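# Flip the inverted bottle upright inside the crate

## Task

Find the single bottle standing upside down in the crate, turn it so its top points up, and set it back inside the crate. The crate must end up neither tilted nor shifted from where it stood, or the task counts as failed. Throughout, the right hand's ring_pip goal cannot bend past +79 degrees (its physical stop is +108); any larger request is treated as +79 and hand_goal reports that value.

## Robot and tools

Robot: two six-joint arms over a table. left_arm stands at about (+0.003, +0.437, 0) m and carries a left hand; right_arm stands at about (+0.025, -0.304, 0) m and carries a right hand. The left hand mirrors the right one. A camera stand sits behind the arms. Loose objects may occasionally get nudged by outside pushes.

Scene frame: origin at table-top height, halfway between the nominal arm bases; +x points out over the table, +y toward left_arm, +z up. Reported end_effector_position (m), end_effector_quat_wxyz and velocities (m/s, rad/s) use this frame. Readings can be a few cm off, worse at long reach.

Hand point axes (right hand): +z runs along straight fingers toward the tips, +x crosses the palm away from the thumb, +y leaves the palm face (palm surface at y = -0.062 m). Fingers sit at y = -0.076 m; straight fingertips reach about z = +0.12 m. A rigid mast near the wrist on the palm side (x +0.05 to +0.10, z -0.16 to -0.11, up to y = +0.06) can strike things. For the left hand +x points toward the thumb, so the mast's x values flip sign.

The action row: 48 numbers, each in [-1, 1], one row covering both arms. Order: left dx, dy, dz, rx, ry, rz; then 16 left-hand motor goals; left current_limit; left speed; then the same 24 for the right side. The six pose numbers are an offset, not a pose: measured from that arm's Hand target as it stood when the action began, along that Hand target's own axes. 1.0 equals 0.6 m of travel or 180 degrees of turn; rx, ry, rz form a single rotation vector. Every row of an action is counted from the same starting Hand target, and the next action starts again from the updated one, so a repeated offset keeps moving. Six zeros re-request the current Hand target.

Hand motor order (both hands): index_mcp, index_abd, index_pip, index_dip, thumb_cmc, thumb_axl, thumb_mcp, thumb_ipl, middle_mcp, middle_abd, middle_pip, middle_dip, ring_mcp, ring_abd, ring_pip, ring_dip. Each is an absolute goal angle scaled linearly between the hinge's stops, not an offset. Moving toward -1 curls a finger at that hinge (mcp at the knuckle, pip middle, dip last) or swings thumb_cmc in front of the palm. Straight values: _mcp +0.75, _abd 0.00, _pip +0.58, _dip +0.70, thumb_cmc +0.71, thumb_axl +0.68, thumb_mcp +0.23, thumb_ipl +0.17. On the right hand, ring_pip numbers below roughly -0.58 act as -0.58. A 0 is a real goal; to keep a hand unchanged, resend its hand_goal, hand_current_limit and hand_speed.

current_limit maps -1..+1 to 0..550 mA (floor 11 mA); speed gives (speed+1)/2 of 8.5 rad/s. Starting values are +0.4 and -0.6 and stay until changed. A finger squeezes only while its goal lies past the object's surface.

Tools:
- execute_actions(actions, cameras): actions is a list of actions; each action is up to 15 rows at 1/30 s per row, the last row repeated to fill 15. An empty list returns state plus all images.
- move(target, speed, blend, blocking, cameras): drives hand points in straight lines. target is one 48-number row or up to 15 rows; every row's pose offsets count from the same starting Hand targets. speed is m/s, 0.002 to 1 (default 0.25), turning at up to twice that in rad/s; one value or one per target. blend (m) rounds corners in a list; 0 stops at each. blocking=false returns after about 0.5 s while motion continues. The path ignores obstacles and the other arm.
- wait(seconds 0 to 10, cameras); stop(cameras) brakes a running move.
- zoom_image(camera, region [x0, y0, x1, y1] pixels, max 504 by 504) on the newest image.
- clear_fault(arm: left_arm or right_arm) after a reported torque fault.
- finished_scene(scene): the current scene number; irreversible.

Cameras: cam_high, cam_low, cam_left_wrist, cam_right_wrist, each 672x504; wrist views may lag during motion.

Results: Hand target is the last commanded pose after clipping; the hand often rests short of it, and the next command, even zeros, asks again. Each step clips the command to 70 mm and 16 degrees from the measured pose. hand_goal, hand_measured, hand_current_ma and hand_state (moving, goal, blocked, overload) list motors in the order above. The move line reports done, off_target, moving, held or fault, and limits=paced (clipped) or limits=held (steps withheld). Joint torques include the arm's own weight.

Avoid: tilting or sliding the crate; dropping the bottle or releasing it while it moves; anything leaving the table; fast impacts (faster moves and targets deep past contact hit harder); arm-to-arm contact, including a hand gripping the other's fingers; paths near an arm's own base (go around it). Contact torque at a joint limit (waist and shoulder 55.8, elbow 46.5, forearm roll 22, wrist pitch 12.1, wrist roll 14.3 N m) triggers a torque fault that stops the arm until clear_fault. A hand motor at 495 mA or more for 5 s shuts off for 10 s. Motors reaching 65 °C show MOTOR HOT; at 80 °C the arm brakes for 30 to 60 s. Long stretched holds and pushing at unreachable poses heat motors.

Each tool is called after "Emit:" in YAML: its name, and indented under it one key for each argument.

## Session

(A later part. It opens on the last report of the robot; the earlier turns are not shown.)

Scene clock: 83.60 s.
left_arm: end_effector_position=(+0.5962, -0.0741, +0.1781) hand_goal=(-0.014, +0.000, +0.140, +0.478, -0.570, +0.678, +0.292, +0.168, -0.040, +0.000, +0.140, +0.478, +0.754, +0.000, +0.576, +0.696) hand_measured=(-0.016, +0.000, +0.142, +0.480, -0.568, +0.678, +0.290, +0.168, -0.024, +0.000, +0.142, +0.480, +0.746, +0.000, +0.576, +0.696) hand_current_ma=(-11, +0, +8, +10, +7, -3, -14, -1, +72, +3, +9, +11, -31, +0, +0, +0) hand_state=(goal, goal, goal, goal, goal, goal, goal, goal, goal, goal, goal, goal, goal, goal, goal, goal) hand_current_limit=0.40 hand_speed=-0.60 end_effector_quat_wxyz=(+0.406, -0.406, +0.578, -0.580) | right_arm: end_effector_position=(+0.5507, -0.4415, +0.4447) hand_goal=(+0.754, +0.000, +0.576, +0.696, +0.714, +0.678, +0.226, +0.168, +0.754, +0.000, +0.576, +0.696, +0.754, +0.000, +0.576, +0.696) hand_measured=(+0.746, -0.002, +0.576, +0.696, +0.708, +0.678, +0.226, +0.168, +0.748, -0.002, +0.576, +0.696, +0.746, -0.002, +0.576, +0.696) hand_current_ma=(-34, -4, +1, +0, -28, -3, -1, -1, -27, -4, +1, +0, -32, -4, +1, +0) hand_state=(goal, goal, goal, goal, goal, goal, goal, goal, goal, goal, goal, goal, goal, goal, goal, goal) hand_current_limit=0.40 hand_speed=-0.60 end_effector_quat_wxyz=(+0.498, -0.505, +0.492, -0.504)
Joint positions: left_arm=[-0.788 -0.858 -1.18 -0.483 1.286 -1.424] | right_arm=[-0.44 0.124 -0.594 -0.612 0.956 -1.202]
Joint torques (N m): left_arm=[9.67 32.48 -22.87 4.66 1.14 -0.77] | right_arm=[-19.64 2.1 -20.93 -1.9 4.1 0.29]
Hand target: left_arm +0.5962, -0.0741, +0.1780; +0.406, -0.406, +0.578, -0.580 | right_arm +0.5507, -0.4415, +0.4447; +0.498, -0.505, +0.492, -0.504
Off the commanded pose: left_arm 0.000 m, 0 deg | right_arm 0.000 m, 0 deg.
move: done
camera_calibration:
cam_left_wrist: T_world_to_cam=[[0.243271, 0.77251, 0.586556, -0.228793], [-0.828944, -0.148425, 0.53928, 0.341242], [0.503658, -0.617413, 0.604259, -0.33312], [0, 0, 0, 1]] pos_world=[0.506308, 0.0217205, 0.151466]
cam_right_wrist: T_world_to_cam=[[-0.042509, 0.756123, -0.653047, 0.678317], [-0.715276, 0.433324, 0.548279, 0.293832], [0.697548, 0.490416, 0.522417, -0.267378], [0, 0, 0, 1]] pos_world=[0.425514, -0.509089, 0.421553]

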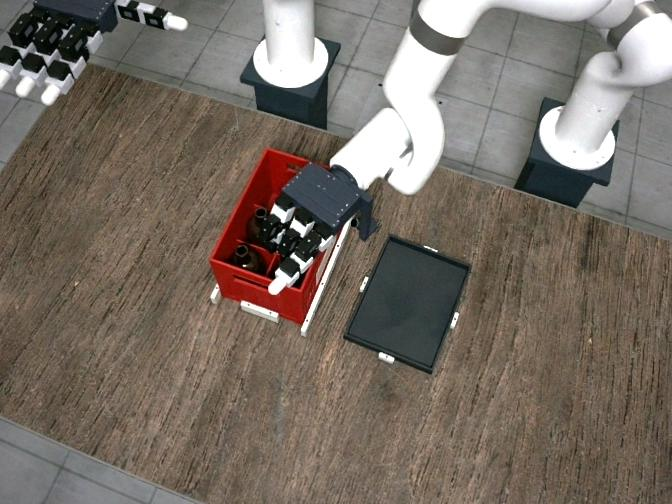

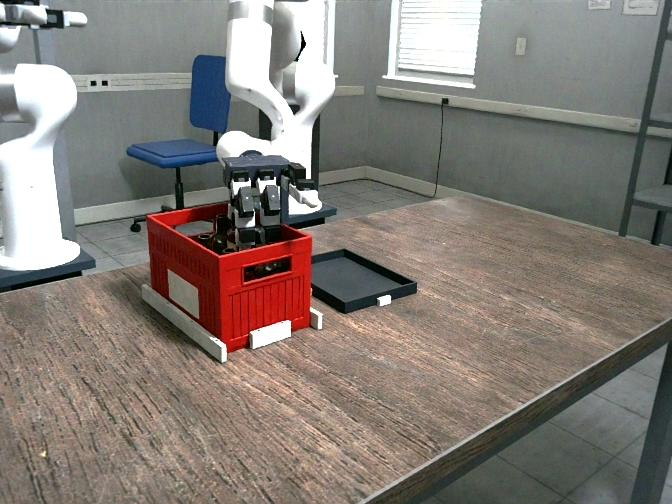

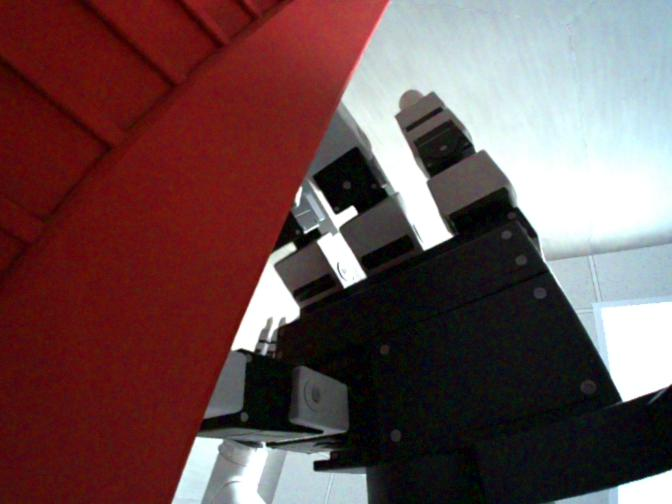

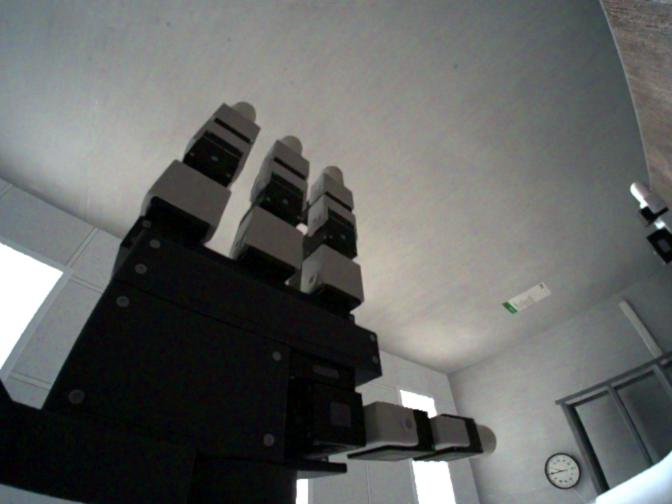

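Emit:
move:
  target: [0,0,0,0,0,0, -0.15,0,0.139,0.478,-0.571,0.677,0.14,0.168,-0.15,0,0.139,0.478,0.754,0,0.576,0.696,0.1,-0.92, 0,0,0,0,0,0, 0.754,0,0.576,0.696,0.714,0.678,0.226,0.168,0.754,0,0.576,0.696,0.754,0,0.576,0.696,0.4,-0.6]
  speed: 0.05
  cameras: ["cam_high","cam_low"]

Emit:
zoom_image:
  camera: "cam_low"
  region: [190, 150, 310, 270]

Scene clock: 85.60 s.
left_arm: end_effector_position=(+0.5962, -0.0741, +0.1780) hand_goal=(-0.150, +0.000, +0.140, +0.478, -0.570, +0.678, +0.140, +0.168, -0.150, +0.000, +0.140, +0.478, +0.754, +0.000, +0.576, +0.696) hand_measured=(-0.086, +0.000, +0.160, +0.486, -0.570, +0.678, +0.232, +0.174, -0.052, +0.002, +0.150, +0.480, +0.746, +0.000, +0.576, +0.696) hand_current_ma=(+302, +0, +83, +30, +2, -3, +302, +34, +302, +6, +43, +11, -31, +0, +0, +0) hand_state=(blocked, goal, blocked, goal, goal, goal, blocked, goal, blocked, goal, goal, goal, goal, goal, goal, goal) hand_current_limit=0.10 hand_speed=-0.92 end_effector_quat_wxyz=(+0.406, -0.406, +0.578, -0.580) | right_arm: end_effector_position=(+0.5507, -0.4415, +0.4447) hand_goal=(+0.754, +0.000, +0.576, +0.696, +0.714, +0.678, +0.226, +0.168, +0.754, +0.000, +0.576, +0.696, +0.754, +0.000, +0.576, +0.696) hand_measured=(+0.746, -0.002, +0.576, +0.696, +0.708, +0.678, +0.226, +0.168, +0.748, -0.002, +0.576, +0.696, +0.746, -0.002, +0.576, +0.696) hand_current_ma=(-34, -4, +1, +0, -28, -3, -1, -1, -27, -4, +1, +0, -32, -4, +1, +0) hand_state=(goal, goal, goal, goal, goal, goal, goal, goal, goal, goal, goal, goal, goal, goal, goal, goal) hand_current_limit=0.40 hand_speed=-0.60 end_effector_quat_wxyz=(+0.498, -0.505, +0.492, -0.504)
Joint positions: left_arm=[-0.788 -0.858 -1.18 -0.483 1.286 -1.424] | right_arm=[-0.44 0.124 -0.594 -0.612 0.956 -1.202]
Joint torques (N m): left_arm=[8.75 32.33 -16.42 4.58 -1.18 -0.62] | right_arm=[-19.47 1.29 -21.3 -1.95 4.03 0.3]
Hand target: left_arm +0.5962, -0.0741, +0.1780; +0.406, -0.406, +0.578, -0.580 | right_arm +0.5507, -0.4415, +0.4447; +0.498, -0.505, +0.492, -0.504
Off the commanded pose: left_arm 0.000 m, 0 deg | right_arm 0.000 m, 0 deg.
move: done
Images, in order (width x height): cam_high 672x504, cam_low 672x504.

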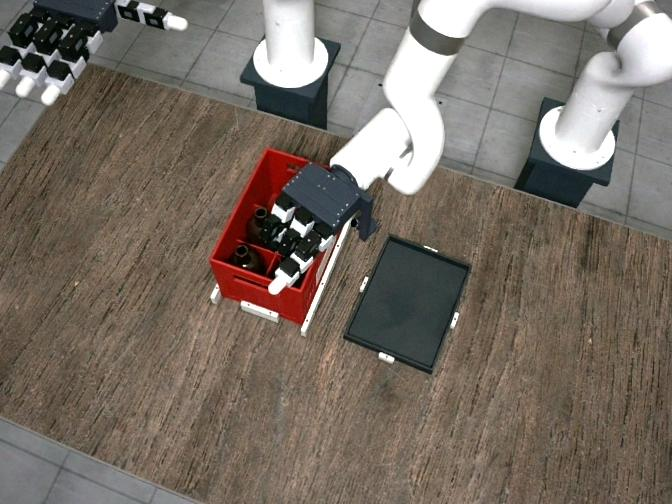

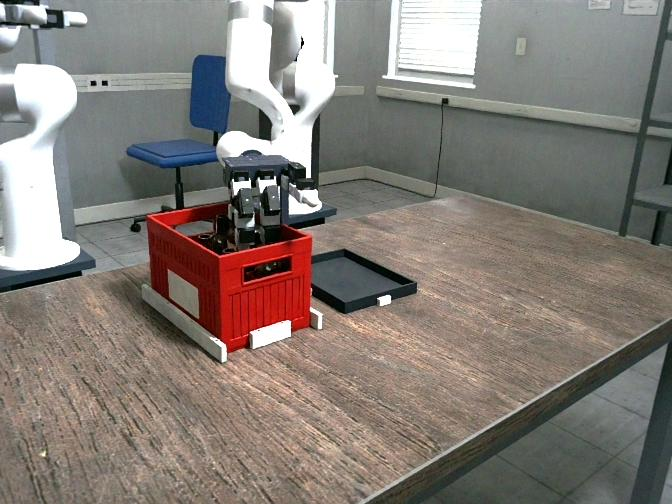

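Scaled by 4.200 from the camera's 672x504 image, which has a finer 960x720 frame.

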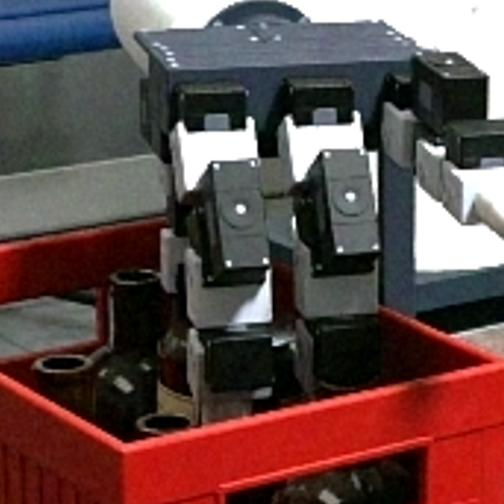

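Emit:
move:
  target:
    - [0,0,0,0,0,0, -0.2,0,0.139,0.478,-0.571,0.677,0.08,0.168,-0.2,0,0.139,0.478,0.754,0,0.576,0.696,0.7,-0.92, 0,0,0,0,0,0, 0.754,0,0.576,0.696,0.714,0.678,0.226,0.168,0.754,0,0.576,0.696,0.754,0,0.576,0.696,0.4,-0.6]
    - [0,-0.05,0,0,0,0, -0.2,0,0.139,0.478,-0.571,0.677,0.08,0.168,-0.2,0,0.139,0.478,0.754,0,0.576,0.696,0.7,-0.92, 0,0,0,0,0,0, 0.754,0,0.576,0.696,0.714,0.678,0.226,0.168,0.754,0,0.576,0.696,0.754,0,0.576,0.696,0.4,-0.6]
  speed: 0.05
  cameras: ["cam_high","cam_low","cam_left_wrist"]

Emit:
zoom_image:
  camera: "cam_low"
  region: [190, 150, 310, 270]

Scene clock: 88.30 s.
left_arm: end_effector_position=(+0.5961, -0.0740, +0.2079) hand_goal=(-0.200, +0.000, +0.140, +0.478, -0.570, +0.678, +0.080, +0.168, -0.200, +0.000, +0.140, +0.478, +0.754, +0.000, +0.576, +0.696) hand_measured=(-0.110, +0.002, +0.176, +0.496, -0.568, +0.678, +0.220, +0.188, -0.132, -0.004, +0.168, +0.490, +0.746, +0.000, +0.576, +0.696) hand_current_ma=(+442, +5, +159, +75, +5, -3, +467, +119, +324, -16, +120, +51, -32, +0, +0, +0) hand_state=(blocked, goal, blocked, goal, goal, goal, blocked, blocked, blocked, goal, blocked, goal, goal, goal, goal, goal) hand_current_limit=0.70 hand_speed=-0.92 end_effector_quat_wxyz=(+0.406, -0.406, +0.578, -0.580) | right_arm: end_effector_position=(+0.5507, -0.4415, +0.4447) hand_goal=(+0.754, +0.000, +0.576, +0.696, +0.714, +0.678, +0.226, +0.168, +0.754, +0.000, +0.576, +0.696, +0.754, +0.000, +0.576, +0.696) hand_measured=(+0.746, -0.002, +0.576, +0.696, +0.708, +0.678, +0.226, +0.168, +0.748, -0.002, +0.576, +0.696, +0.746, -0.002, +0.576, +0.696) hand_current_ma=(-34, -4, +1, +0, -28, -3, -1, -1, -27, -4, +1, +0, -32, -4, +1, +0) hand_state=(goal, goal, goal, goal, goal, goal, goal, goal, goal, goal, goal, goal, goal, goal, goal, goal) hand_current_limit=0.40 hand_speed=-0.60 end_effector_quat_wxyz=(+0.498, -0.505, +0.492, -0.504)
Joint positions: left_arm=[-0.788 -0.798 -1.165 -0.49 1.246 -1.403] | right_arm=[-0.44 0.124 -0.594 -0.612 0.956 -1.202]
Joint torques (N m): left_arm=[7.33 60.67 -11.9 -2.51 0.05 0.42] | right_arm=[-19.92 1.76 -21.2 -1.79 4.08 0.42]
Hand target: left_arm +0.5961, -0.0740, +0.2080; +0.406, -0.406, +0.578, -0.580 | right_arm +0.5507, -0.4415, +0.4447; +0.498, -0.505, +0.492, -0.504
Off the commanded pose: left_arm 0.000 m, 0 deg | right_arm 0.000 m, 0 deg.
move: done
camera_calibration:
cam_left_wrist: T_world_to_cam=[[0.243425, 0.772416, 0.586615, -0.246393], [-0.828835, -0.14847, 0.539435, 0.324952], [0.503763, -0.617519, 0.604064, -0.351152], [0, 0, 0, 1]] pos_world=[0.506207, 0.0217208, 0.181365]
Images, in order (width x height): cam_high 672x504, cam_low 672x504, cam_left_wrist 672x504.

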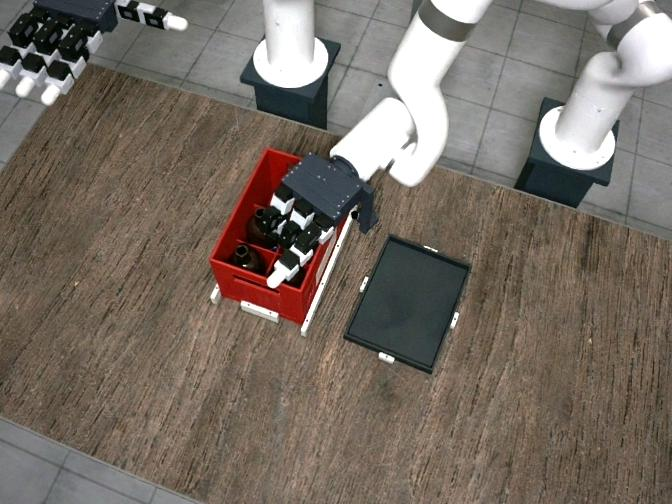

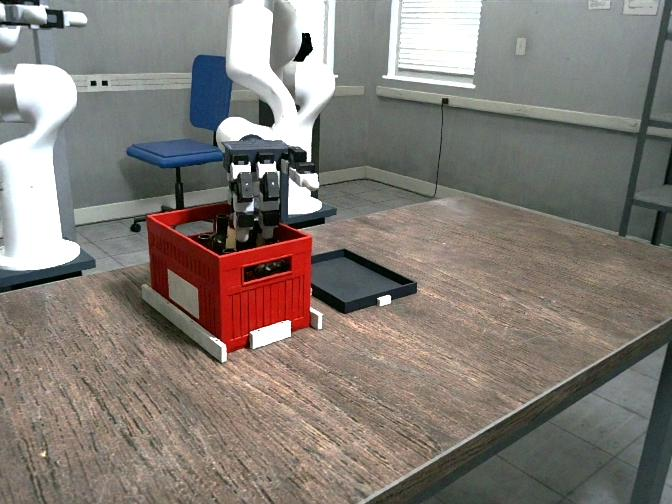

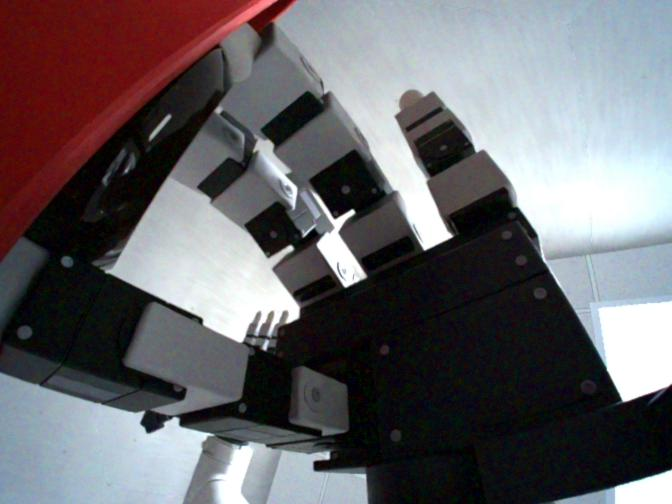

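Scaled by 4.200 from the camera's 672x504 image, which has a finer 960x720 frame.

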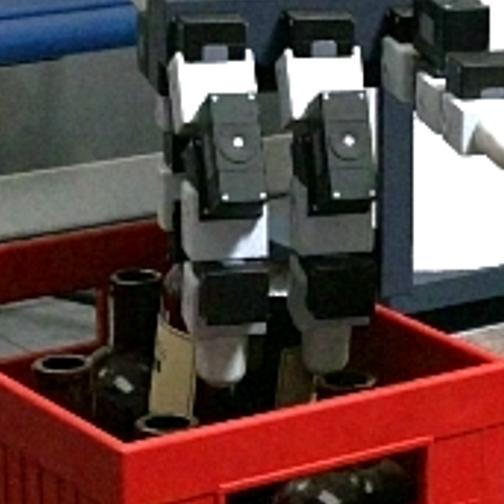

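Emit:
move:
  target: [0,-0.05,0,0,0,0, -0.2,0,0.139,0.478,-0.571,0.677,0.08,0.168,-0.2,0,0.139,0.478,0.754,0,0.576,0.696,0.7,-0.92, 0,0,0,0,0,0, 0.754,0,0.576,0.696,0.714,0.678,0.226,0.168,0.754,0,0.576,0.696,0.754,0,0.576,0.696,0.4,-0.6]
  speed: 0.05
  cameras: ["cam_high","cam_low","cam_left_wrist"]

Emit:
zoom_image:
  camera: "cam_low"
  region: [190, 150, 310, 270]

Scene clock: 90.10 s.
left_arm: end_effector_position=(+0.5961, -0.0740, +0.2379) hand_goal=(-0.200, +0.000, +0.140, +0.478, -0.570, +0.678, +0.080, +0.168, -0.200, +0.000, +0.140, +0.478, +0.754, +0.000, +0.576, +0.696) hand_measured=(-0.110, +0.002, +0.176, +0.496, -0.568, +0.678, +0.220, +0.188, -0.132, -0.004, +0.168, +0.490, +0.746, +0.000, +0.576, +0.696) hand_current_ma=(+442, +5, +159, +75, +5, -3, +468, +119, +323, -16, +121, +52, -32, +0, +0, +0) hand_state=(blocked, goal, blocked, goal, goal, goal, blocked, blocked, blocked, goal, blocked, goal, goal, goal, goal, goal) hand_current_limit=0.70 hand_speed=-0.92 end_effector_quat_wxyz=(+0.406, -0.406, +0.578, -0.580) | right_arm: end_effector_position=(+0.5507, -0.4415, +0.4447) hand_goal=(+0.754, +0.000, +0.576, +0.696, +0.714, +0.678, +0.226, +0.168, +0.754, +0.000, +0.576, +0.696, +0.754, +0.000, +0.576, +0.696) hand_measured=(+0.746, -0.002, +0.576, +0.696, +0.708, +0.678, +0.226, +0.168, +0.748, -0.002, +0.576, +0.696, +0.746, -0.002, +0.576, +0.696) hand_current_ma=(-34, -4, +1, +0, -28, -3, -1, -1, -27, -4, +1, +0, -32, -4, +1, +0) hand_state=(goal, goal, goal, goal, goal, goal, goal, goal, goal, goal, goal, goal, goal, goal, goal, goal) hand_current_limit=0.40 hand_speed=-0.60 end_effector_quat_wxyz=(+0.498, -0.505, +0.492, -0.504)
Joint positions: left_arm=[-0.788 -0.741 -1.155 -0.498 1.204 -1.378] | right_arm=[-0.44 0.124 -0.594 -0.612 0.956 -1.202]
Joint torques (N m): left_arm=[6.09 58.86 -13.2 -2.25 -0.23 0.68] | right_arm=[-19.95 1.93 -21.44 -1.62 4.06 0.38]
Hand target: left_arm +0.5961, -0.0740, +0.2380; +0.406, -0.406, +0.578, -0.580 | right_arm +0.5507, -0.4415, +0.4447; +0.498, -0.505, +0.492, -0.504
Off the commanded pose: left_arm 0.000 m, 0 deg | right_arm 0.000 m, 0 deg.
move: done
camera_calibration:
cam_left_wrist: T_world_to_cam=[[0.243425, 0.772416, 0.586615, -0.264044], [-0.828835, -0.14847, 0.539435, 0.308701], [0.503763, -0.617519, 0.604064, -0.369162], [0, 0, 0, 1]] pos_world=[0.506107, 0.0218208, 0.211365]
Images, in order (width x height): cam_high 672x504, cam_low 672x504, cam_left_wrist 672x504.

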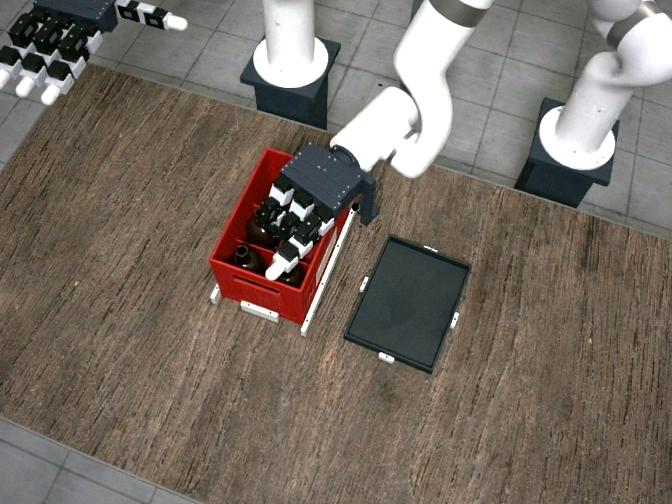

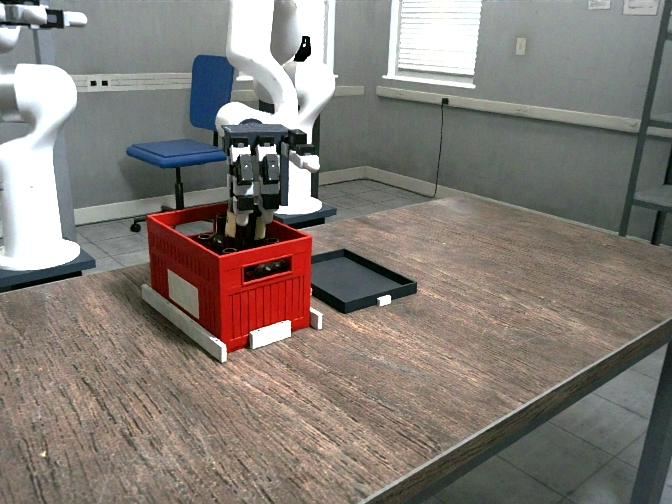

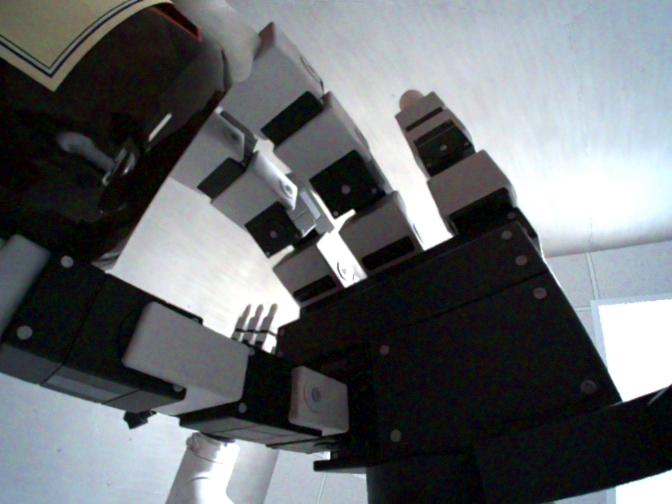

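Scaled by 4.200 from the camera's 672x504 image, which has a finer 960x720 frame.

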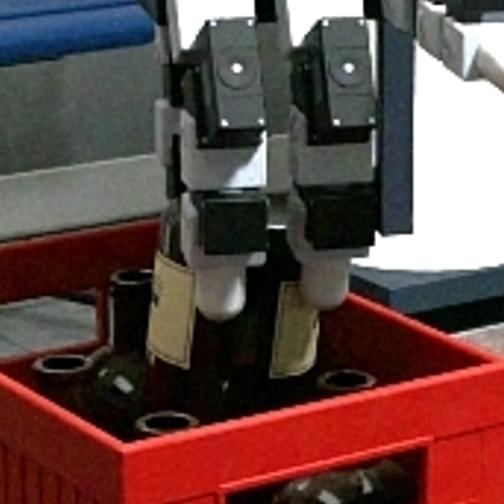

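Emit:
move:
  target: [0,-0.32,0,0,0,0, -0.2,0,0.139,0.478,-0.571,0.677,0.08,0.168,-0.2,0,0.139,0.478,0.754,0,0.576,0.696,0.7,-0.92, 0,0,0,0,0,0, 0.754,0,0.576,0.696,0.714,0.678,0.226,0.168,0.754,0,0.576,0.696,0.754,0,0.576,0.696,0.4,-0.6]
  speed: 0.12
  cameras: ["cam_high","cam_low","cam_left_wrist"]

Emit:
zoom_image:
  camera: "cam_low"
  region: [190, 50, 340, 250]

Scene clock: 95.50 s.
left_arm: end_effector_position=(+0.5958, -0.0735, +0.4299) hand_goal=(-0.200, +0.000, +0.140, +0.478, -0.570, +0.678, +0.080, +0.168, -0.200, +0.000, +0.140, +0.478, +0.754, +0.000, +0.576, +0.696) hand_measured=(-0.110, +0.002, +0.176, +0.496, -0.568, +0.678, +0.220, +0.188, -0.134, -0.004, +0.168, +0.490, +0.746, +0.000, +0.576, +0.696) hand_current_ma=(+442, +5, +159, +75, +6, -4, +468, +119, +322, -16, +122, +52, -32, +0, +0, +0) hand_state=(blocked, goal, blocked, goal, goal, goal, blocked, blocked, blocked, goal, blocked, goal, goal, goal, goal, goal) hand_current_limit=0.70 hand_speed=-0.92 end_effector_quat_wxyz=(+0.406, -0.406, +0.578, -0.580) | right_arm: end_effector_position=(+0.5507, -0.4415, +0.4447) hand_goal=(+0.754, +0.000, +0.576, +0.696, +0.714, +0.678, +0.226, +0.168, +0.754, +0.000, +0.576, +0.696, +0.754, +0.000, +0.576, +0.696) hand_measured=(+0.746, -0.002, +0.576, +0.696, +0.708, +0.678, +0.226, +0.168, +0.748, -0.002, +0.576, +0.696, +0.746, -0.002, +0.576, +0.696) hand_current_ma=(-34, -4, +1, +0, -28, -3, -1, -1, -27, -4, +1, +0, -32, -4, +1, +0) hand_state=(goal, goal, goal, goal, goal, goal, goal, goal, goal, goal, goal, goal, goal, goal, goal, goal) hand_current_limit=0.40 hand_speed=-0.60 end_effector_quat_wxyz=(+0.498, -0.505, +0.492, -0.504)
Joint positions: left_arm=[-0.788 -0.444 -1.213 -0.605 0.901 -1.166] | right_arm=[-0.44 0.124 -0.594 -0.612 0.956 -1.202]
Joint torques (N m): left_arm=[-8.18 54.44 -34.6 -1.94 -0.28 0.4] | right_arm=[-19.31 1.7 -21.18 -1.52 4.03 0.35]
Hand target: left_arm +0.5957, -0.0736, +0.4300; +0.406, -0.406, +0.578, -0.580 | right_arm +0.5507, -0.4415, +0.4447; +0.498, -0.505, +0.492, -0.504
Off the commanded pose: left_arm 0.000 m, 0 deg | right_arm 0.000 m, 0 deg.
move: done
camera_calibration:
cam_left_wrist: T_world_to_cam=[[0.24331, 0.772468, 0.586595, -0.376922], [-0.828805, -0.14859, 0.539448, 0.204938], [0.503868, -0.617426, 0.604071, -0.48474], [0, 0, 0, 1]] pos_world=[0.505807, 0.0223208, 0.403365]
Images, in order (width x height): cam_high 672x504, cam_low 672x504, cam_left_wrist 672x504.

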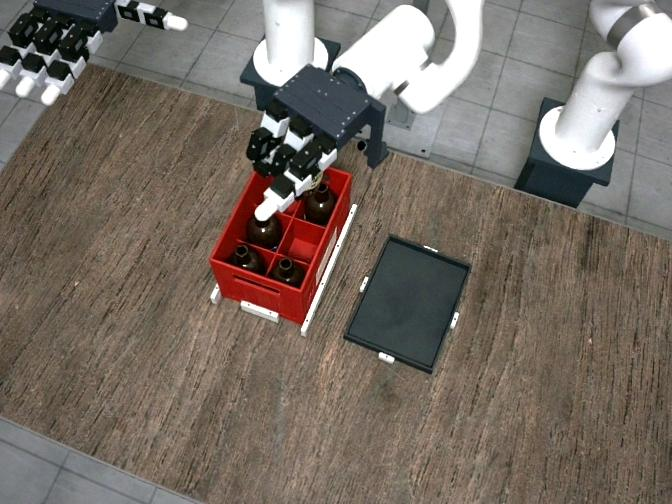

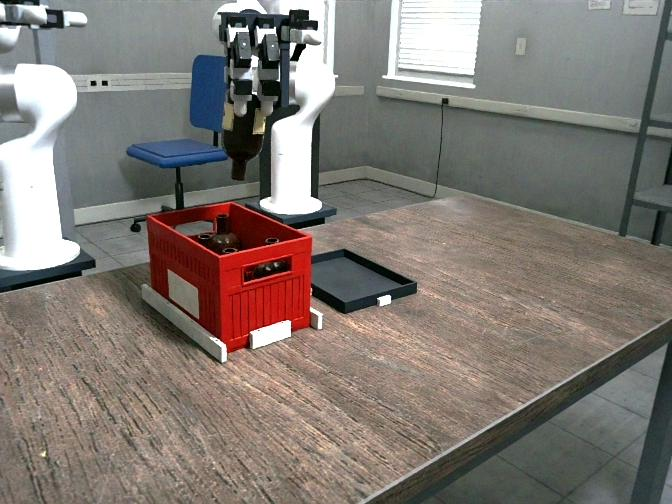

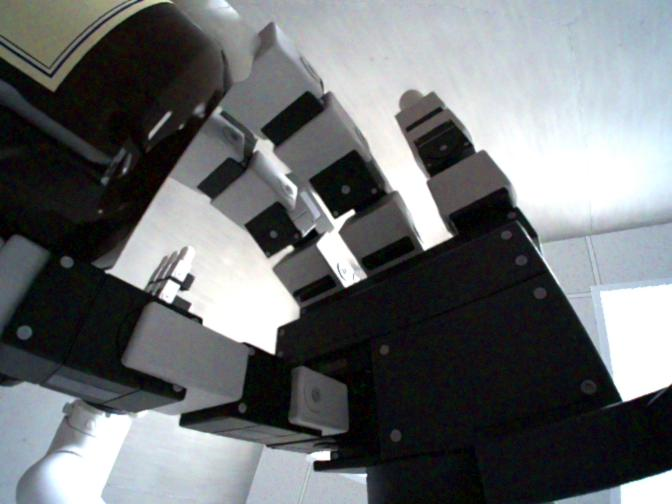

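Scaled by 2.520 from the camera's 672x504 image, which has a finer 960x720 frame.

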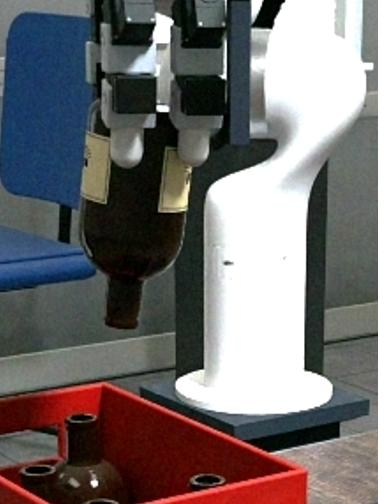

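Emit:
move:
  target:
    - [-0.1367,-0.0333,-0.1313,0,0,-0.5, -0.2,0,0.139,0.478,-0.571,0.677,0.08,0.168,-0.2,0,0.139,0.478,0.754,0,0.576,0.696,0.7,-0.92, 0,0,0,0,0,0, 0.754,0,0.576,0.696,0.714,0.678,0.226,0.168,0.754,0,0.576,0.696,0.754,0,0.576,0.696,0.4,-0.6]
  speed: 0.18
  cameras: ["cam_high","cam_low","cam_left_wrist"]

Scene clock: 102.60 s.
left_arm: end_effector_position=(+0.5497, +0.0304, +0.4497) hand_goal=(-0.200, +0.000, +0.140, +0.478, -0.570, +0.678, +0.080, +0.168, -0.200, +0.000, +0.140, +0.478, +0.754, +0.000, +0.576, +0.696) hand_measured=(-0.120, +0.004, +0.176, +0.496, -0.590, +0.676, +0.220, +0.194, -0.136, -0.036, +0.168, +0.492, +0.752, -0.002, +0.576, +0.696) hand_current_ma=(+393, +12, +159, +75, -84, -4, +468, +147, +312, -133, +122, +53, -9, -5, +0, +0) hand_state=(blocked, goal, blocked, goal, goal, goal, blocked, blocked, blocked, blocked, blocked, goal, goal, goal, goal, goal) hand_current_limit=0.70 hand_speed=-0.92 end_effector_quat_wxyz=(+0.123, +0.696, -0.122, +0.697) | right_arm: end_effector_position=(+0.5507, -0.4415, +0.4447) hand_goal=(+0.754, +0.000, +0.576, +0.696, +0.714, +0.678, +0.226, +0.168, +0.754, +0.000, +0.576, +0.696, +0.754, +0.000, +0.576, +0.696) hand_measured=(+0.746, -0.002, +0.576, +0.696, +0.708, +0.678, +0.226, +0.168, +0.748, -0.002, +0.576, +0.696, +0.746, -0.002, +0.576, +0.696) hand_current_ma=(-34, -4, +1, +0, -28, -3, -1, -1, -27, -4, +1, +0, -32, -4, +1, +0) hand_state=(goal, goal, goal, goal, goal, goal, goal, goal, goal, goal, goal, goal, goal, goal, goal, goal) hand_current_limit=0.40 hand_speed=-0.60 end_effector_quat_wxyz=(+0.498, -0.505, +0.492, -0.504)
Joint positions: left_arm=[-0.576 -0.307 -0.785 -0.28 1.112 -3.016] | right_arm=[-0.44 0.124 -0.594 -0.612 0.956 -1.202]
Joint torques (N m): left_arm=[8.3 25.59 -14.8 4.82 3.79 -0.98] | right_arm=[-19.15 2.24 -20.89 -1.85 4.12 0.47]
Hand target: left_arm +0.5497, +0.0304, +0.4497; +0.123, +0.696, -0.122, +0.697 | right_arm +0.5507, -0.4415, +0.4447; +0.498, -0.505, +0.492, -0.504
Off the commanded pose: left_arm 0.000 m, 0 deg | right_arm 0.000 m, 0 deg.
move: done
camera_calibration:
cam_left_wrist: T_world_to_cam=[[0.17062, 0.562285, -0.80915, 0.216375], [-0.499635, 0.75716, 0.420801, 0.0163588], [0.849266, 0.332483, 0.410124, -0.540801], [0, 0, 0, 1]] pos_world=[0.430539, 0.0457565, 0.389991]
Images, in order (width x height): cam_high 672x504, cam_low 672x504, cam_left_wrist 672x504.

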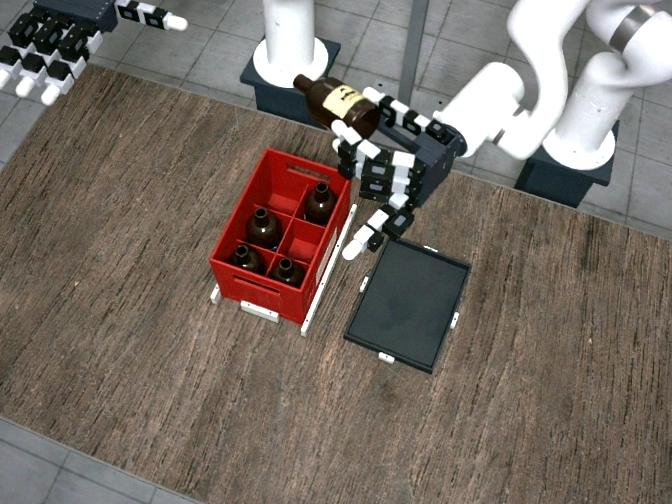

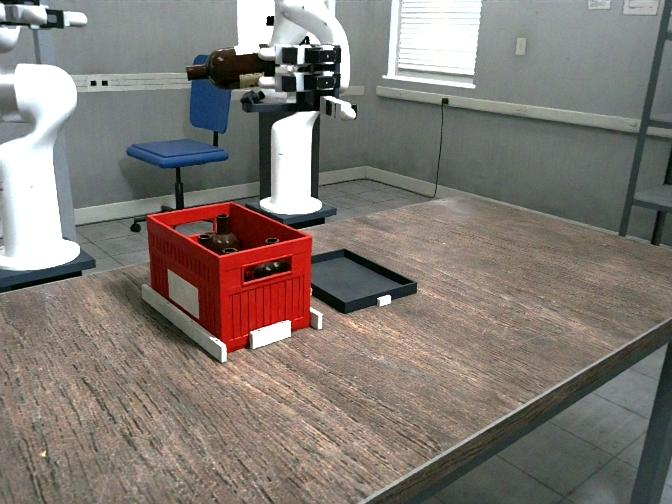

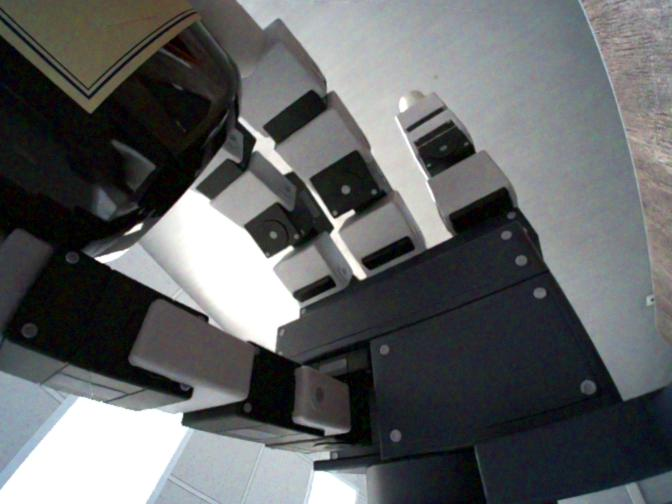

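Emit:
move:
  target:
    - [0,0,0,0,0,-0.5, -0.2,0,0.139,0.478,-0.571,0.677,0.08,0.168,-0.2,0,0.139,0.478,0.754,0,0.576,0.696,0.7,-0.92, 0,0,0,0,0,0, 0.754,0,0.576,0.696,0.714,0.678,0.226,0.168,0.754,0,0.576,0.696,0.754,0,0.576,0.696,0.4,-0.6]
  speed: 0.18
  cameras: ["cam_high","cam_low","cam_left_wrist","cam_right_wrist"]

Emit:
zoom_image:
  camera: "cam_low"
  region: [150, 0, 400, 150]

Emit:
zoom_image:
  camera: "cam_high"
  region: [260, 50, 460, 250]

Scene clock: 108.57 s.
left_arm: end_effector_position=(+0.5497, +0.0304, +0.4497) hand_goal=(-0.200, +0.000, +0.140, +0.478, -0.570, +0.678, +0.080, +0.168, -0.200, +0.000, +0.140, +0.478, +0.754, +0.000, +0.576, +0.696) hand_measured=(-0.120, +0.010, +0.178, +0.496, -0.572, +0.676, +0.220, +0.194, -0.136, -0.036, +0.168, +0.490, +0.760, -0.002, +0.576, +0.696) hand_current_ma=(+392, +33, +162, +75, -8, -4, +468, +148, +308, -131, +122, +47, +27, -5, +0, +0) hand_state=(blocked, goal, blocked, goal, goal, goal, blocked, blocked, blocked, blocked, blocked, goal, goal, goal, goal, goal) hand_current_limit=0.70 hand_speed=-0.92 end_effector_quat_wxyz=(+0.580, +0.578, +0.406, +0.406) | right_arm: end_effector_position=(+0.5507, -0.4415, +0.4447) hand_goal=(+0.754, +0.000, +0.576, +0.696, +0.714, +0.678, +0.226, +0.168, +0.754, +0.000, +0.576, +0.696, +0.754, +0.000, +0.576, +0.696) hand_measured=(+0.746, -0.002, +0.576, +0.696, +0.708, +0.678, +0.226, +0.168, +0.748, -0.002, +0.576, +0.696, +0.746, -0.002, +0.576, +0.696) hand_current_ma=(-34, -4, +1, +0, -28, -3, -1, -1, -27, -4, +1, +0, -32, -4, +1, +0) hand_state=(goal, goal, goal, goal, goal, goal, goal, goal, goal, goal, goal, goal, goal, goal, goal, goal) hand_current_limit=0.40 hand_speed=-0.60 end_effector_quat_wxyz=(+0.498, -0.505, +0.492, -0.504)
Joint positions: left_arm=[-0.793 -0.506 -0.883 -0.496 1.239 -4.538] | right_arm=[-0.44 0.124 -0.594 -0.612 0.956 -1.202]
Joint torques (N m): left_arm=[-11.77 31.48 -28.63 -2.34 -0.03 -0.77] | right_arm=[-19.52 2.77 -21.14 -1.62 4.01 0.42]
Hand target: left_arm +0.5497, +0.0304, +0.4497; +0.580, +0.578, +0.406, +0.406 | right_arm +0.5507, -0.4415, +0.4447; +0.498, -0.505, +0.492, -0.504
Off the commanded pose: left_arm 0.000 m, 0 deg | right_arm 0.000 m, 0 deg.
move: done
camera_calibration:
cam_left_wrist: T_world_to_cam=[[-0.306336, -0.749473, -0.586897, 0.41859], [-0.537967, 0.644945, -0.542805, 0.474082], [0.785334, 0.149451, -0.600762, -0.0455477], [0, 0, 0, 1]] pos_world=[0.41904, 0.0147716, 0.47564]
cam_right_wrist: T_world_to_cam=[[-0.042509, 0.756123, -0.653047, 0.678317], [-0.715276, 0.433324, 0.548279, 0.293832], [0.697548, 0.490416, 0.522417, -0.267378], [0, 0, 0, 1]] pos_world=[0.425514, -0.509089, 0.421553]

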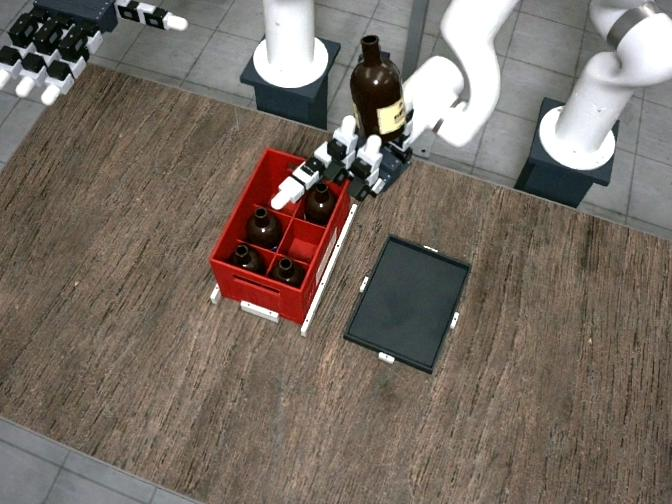

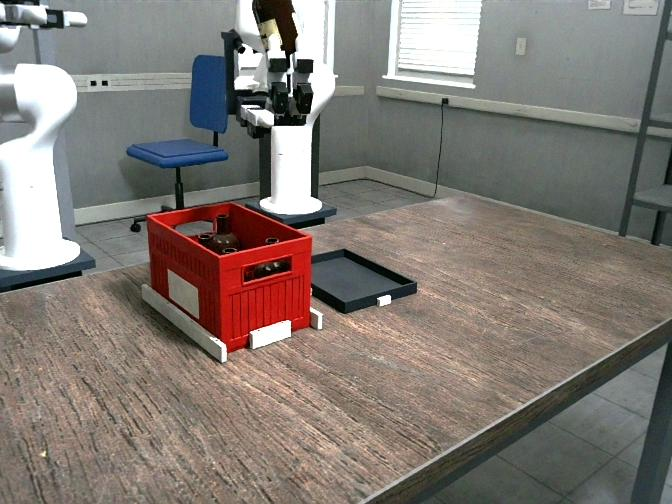

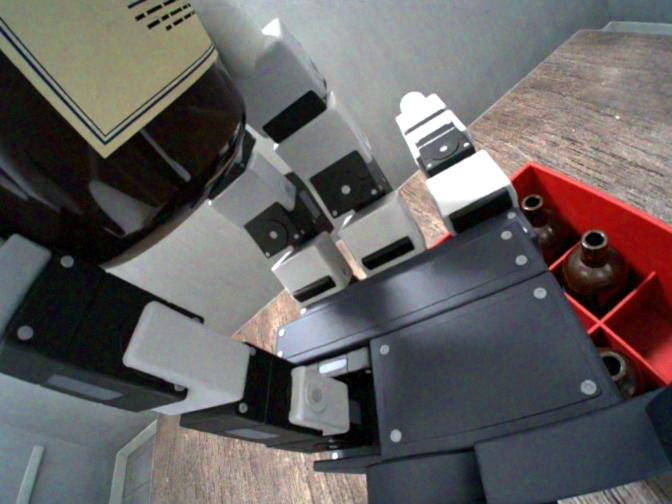

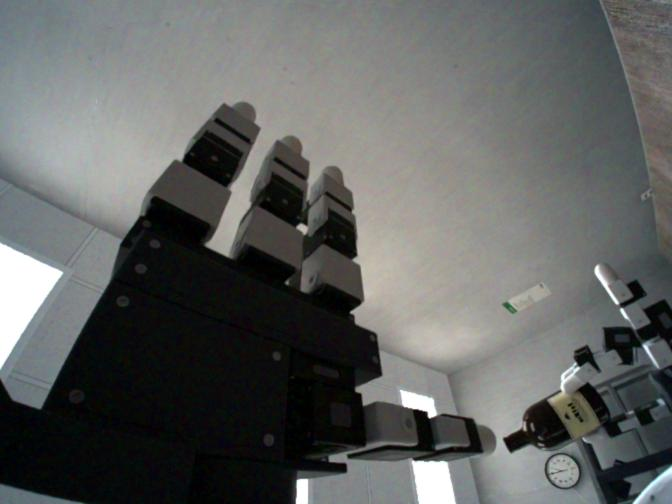

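Scaled by 2.016 from the camera's 672x504 image, which has a finer 960x720 frame.

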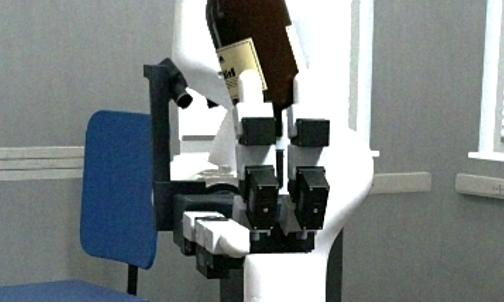

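Scaled by 2.520 from the camera's 672x504 image, which has a finer 960x720 frame.

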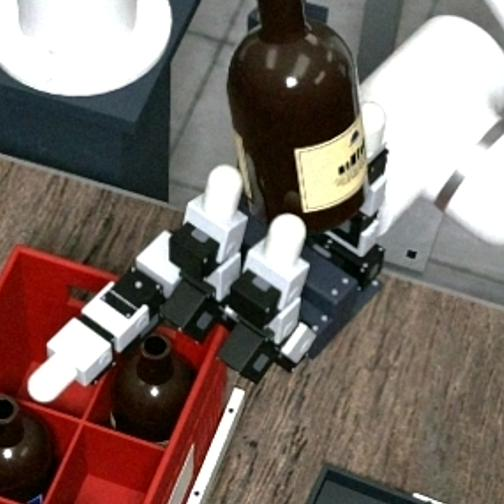

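Emit:
move:
  target:
    - [0,-0.15,0,0,0,-0.052, -0.2,0,0.139,0.478,-0.571,0.677,0.08,0.168,-0.2,0,0.139,0.478,0.754,0,0.576,0.696,0.7,-0.92, 0,0,0,0,0,0, 0.754,0,0.576,0.696,0.714,0.678,0.226,0.168,0.754,0,0.576,0.696,0.754,0,0.576,0.696,0.4,-0.6]
  speed: 0.12
  cameras: ["cam_high","cam_low","cam_left_wrist","cam_right_wrist"]

Emit:
zoom_image:
  camera: "cam_low"
  region: [190, 0, 340, 150]

Emit:
zoom_image:
  camera: "cam_high"
  region: [280, 50, 430, 200]

Scene clock: 113.33 s.
left_arm: end_effector_position=(+0.5498, +0.0303, +0.3597) hand_goal=(-0.200, +0.000, +0.140, +0.478, -0.570, +0.678, +0.080, +0.168, -0.200, +0.000, +0.140, +0.478, +0.754, +0.000, +0.576, +0.696) hand_measured=(-0.120, +0.014, +0.178, +0.496, -0.568, +0.676, +0.220, +0.194, -0.136, -0.032, +0.168, +0.490, +0.762, -0.002, +0.576, +0.696) hand_current_ma=(+392, +45, +163, +75, +7, -4, +468, +148, +303, -117, +122, +47, +29, -5, +0, +0) hand_state=(blocked, goal, blocked, goal, goal, goal, blocked, blocked, blocked, blocked, blocked, goal, goal, goal, goal, goal) hand_current_limit=0.70 hand_speed=-0.92 end_effector_quat_wxyz=(+0.611, +0.543, +0.451, +0.357) | right_arm: end_effector_position=(+0.5507, -0.4415, +0.4447) hand_goal=(+0.754, +0.000, +0.576, +0.696, +0.714, +0.678, +0.226, +0.168, +0.754, +0.000, +0.576, +0.696, +0.754, +0.000, +0.576, +0.696) hand_measured=(+0.746, -0.002, +0.576, +0.696, +0.708, +0.678, +0.226, +0.168, +0.748, -0.002, +0.576, +0.696, +0.746, -0.002, +0.576, +0.696) hand_current_ma=(-34, -4, +1, +0, -28, -3, -1, -1, -27, -4, +1, +0, -32, -4, +1, +0) hand_state=(goal, goal, goal, goal, goal, goal, goal, goal, goal, goal, goal, goal, goal, goal, goal, goal) hand_current_limit=0.40 hand_speed=-0.60 end_effector_quat_wxyz=(+0.498, -0.505, +0.492, -0.504)
Joint positions: left_arm=[-0.817 -0.702 -0.923 -0.502 1.379 -4.771] | right_arm=[-0.44 0.124 -0.594 -0.612 0.956 -1.202]
Joint torques (N m): left_arm=[-12.24 33.54 -25.83 -2.6 3.71 -0.57] | right_arm=[-19.35 2.53 -20.73 -1.83 4.05 0.31]
Hand target: left_arm +0.5498, +0.0303, +0.3597; +0.611, +0.543, +0.452, +0.357 | right_arm +0.5507, -0.4415, +0.4447; +0.498, -0.505, +0.492, -0.504
Off the commanded pose: left_arm 0.000 m, 0 deg | right_arm 0.000 m, 0 deg.
move: done
camera_calibration:
cam_left_wrist: T_world_to_cam=[[-0.335513, -0.828998, -0.44743, 0.334015], [-0.56984, 0.556811, -0.604354, 0.467861], [0.750142, 0.0521952, -0.659214, -0.0563875], [0, 0, 0, 1]] pos_world=[0.420971, 0.0193307, 0.39503]
cam_right_wrist: T_world_to_cam=[[-0.042509, 0.756123, -0.653047, 0.678317], [-0.715276, 0.433324, 0.548279, 0.293832], [0.697548, 0.490416, 0.522417, -0.267378], [0, 0, 0, 1]] pos_world=[0.425514, -0.509089, 0.421553]

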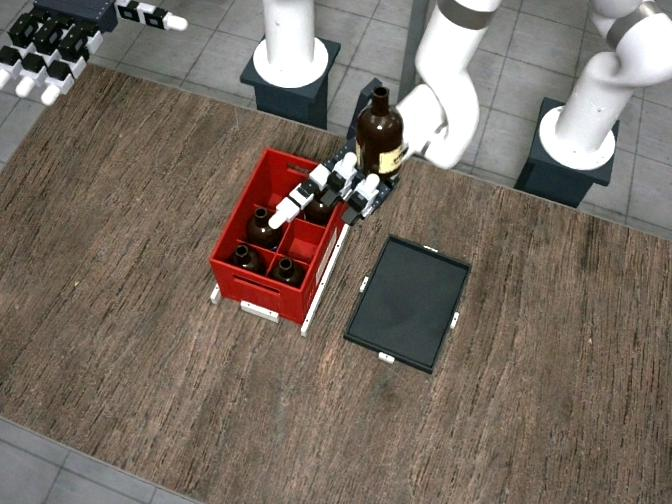

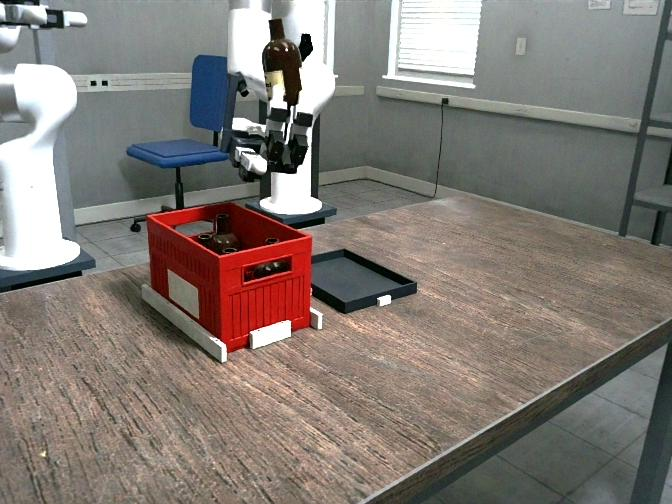

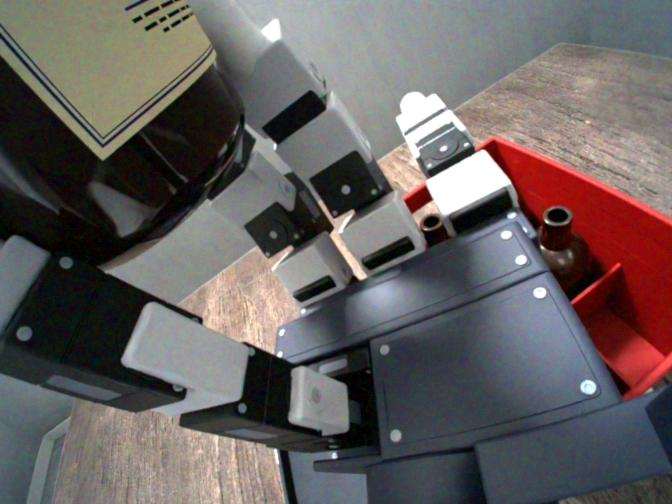

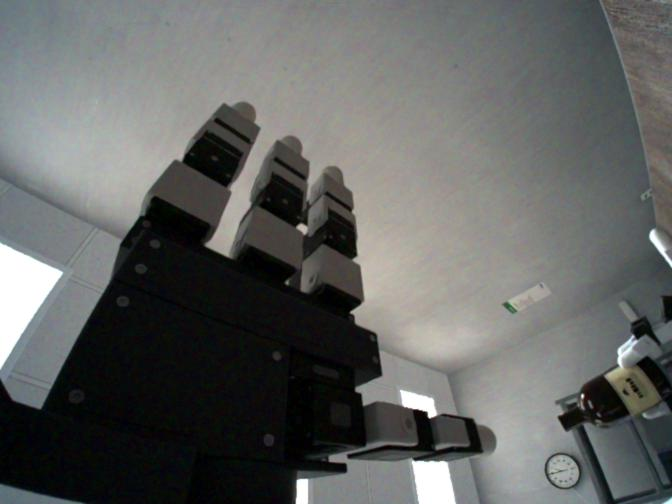

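Scaled by 3.360 from the camera's 672x504 image, which has a finer 960x720 frame.

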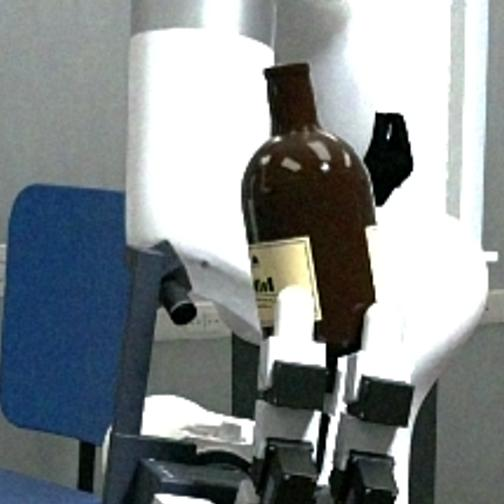

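Scaled by 3.360 from the camera's 672x504 image, which has a finer 960x720 frame.

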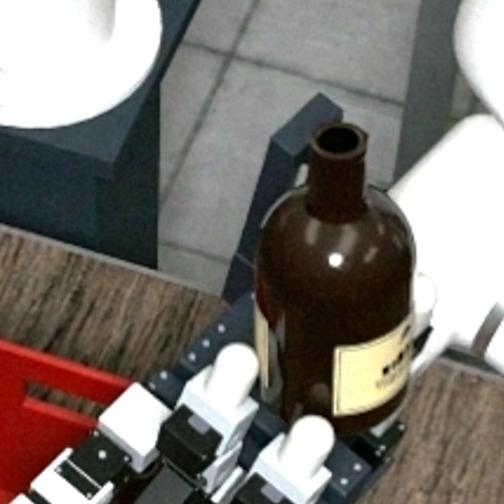

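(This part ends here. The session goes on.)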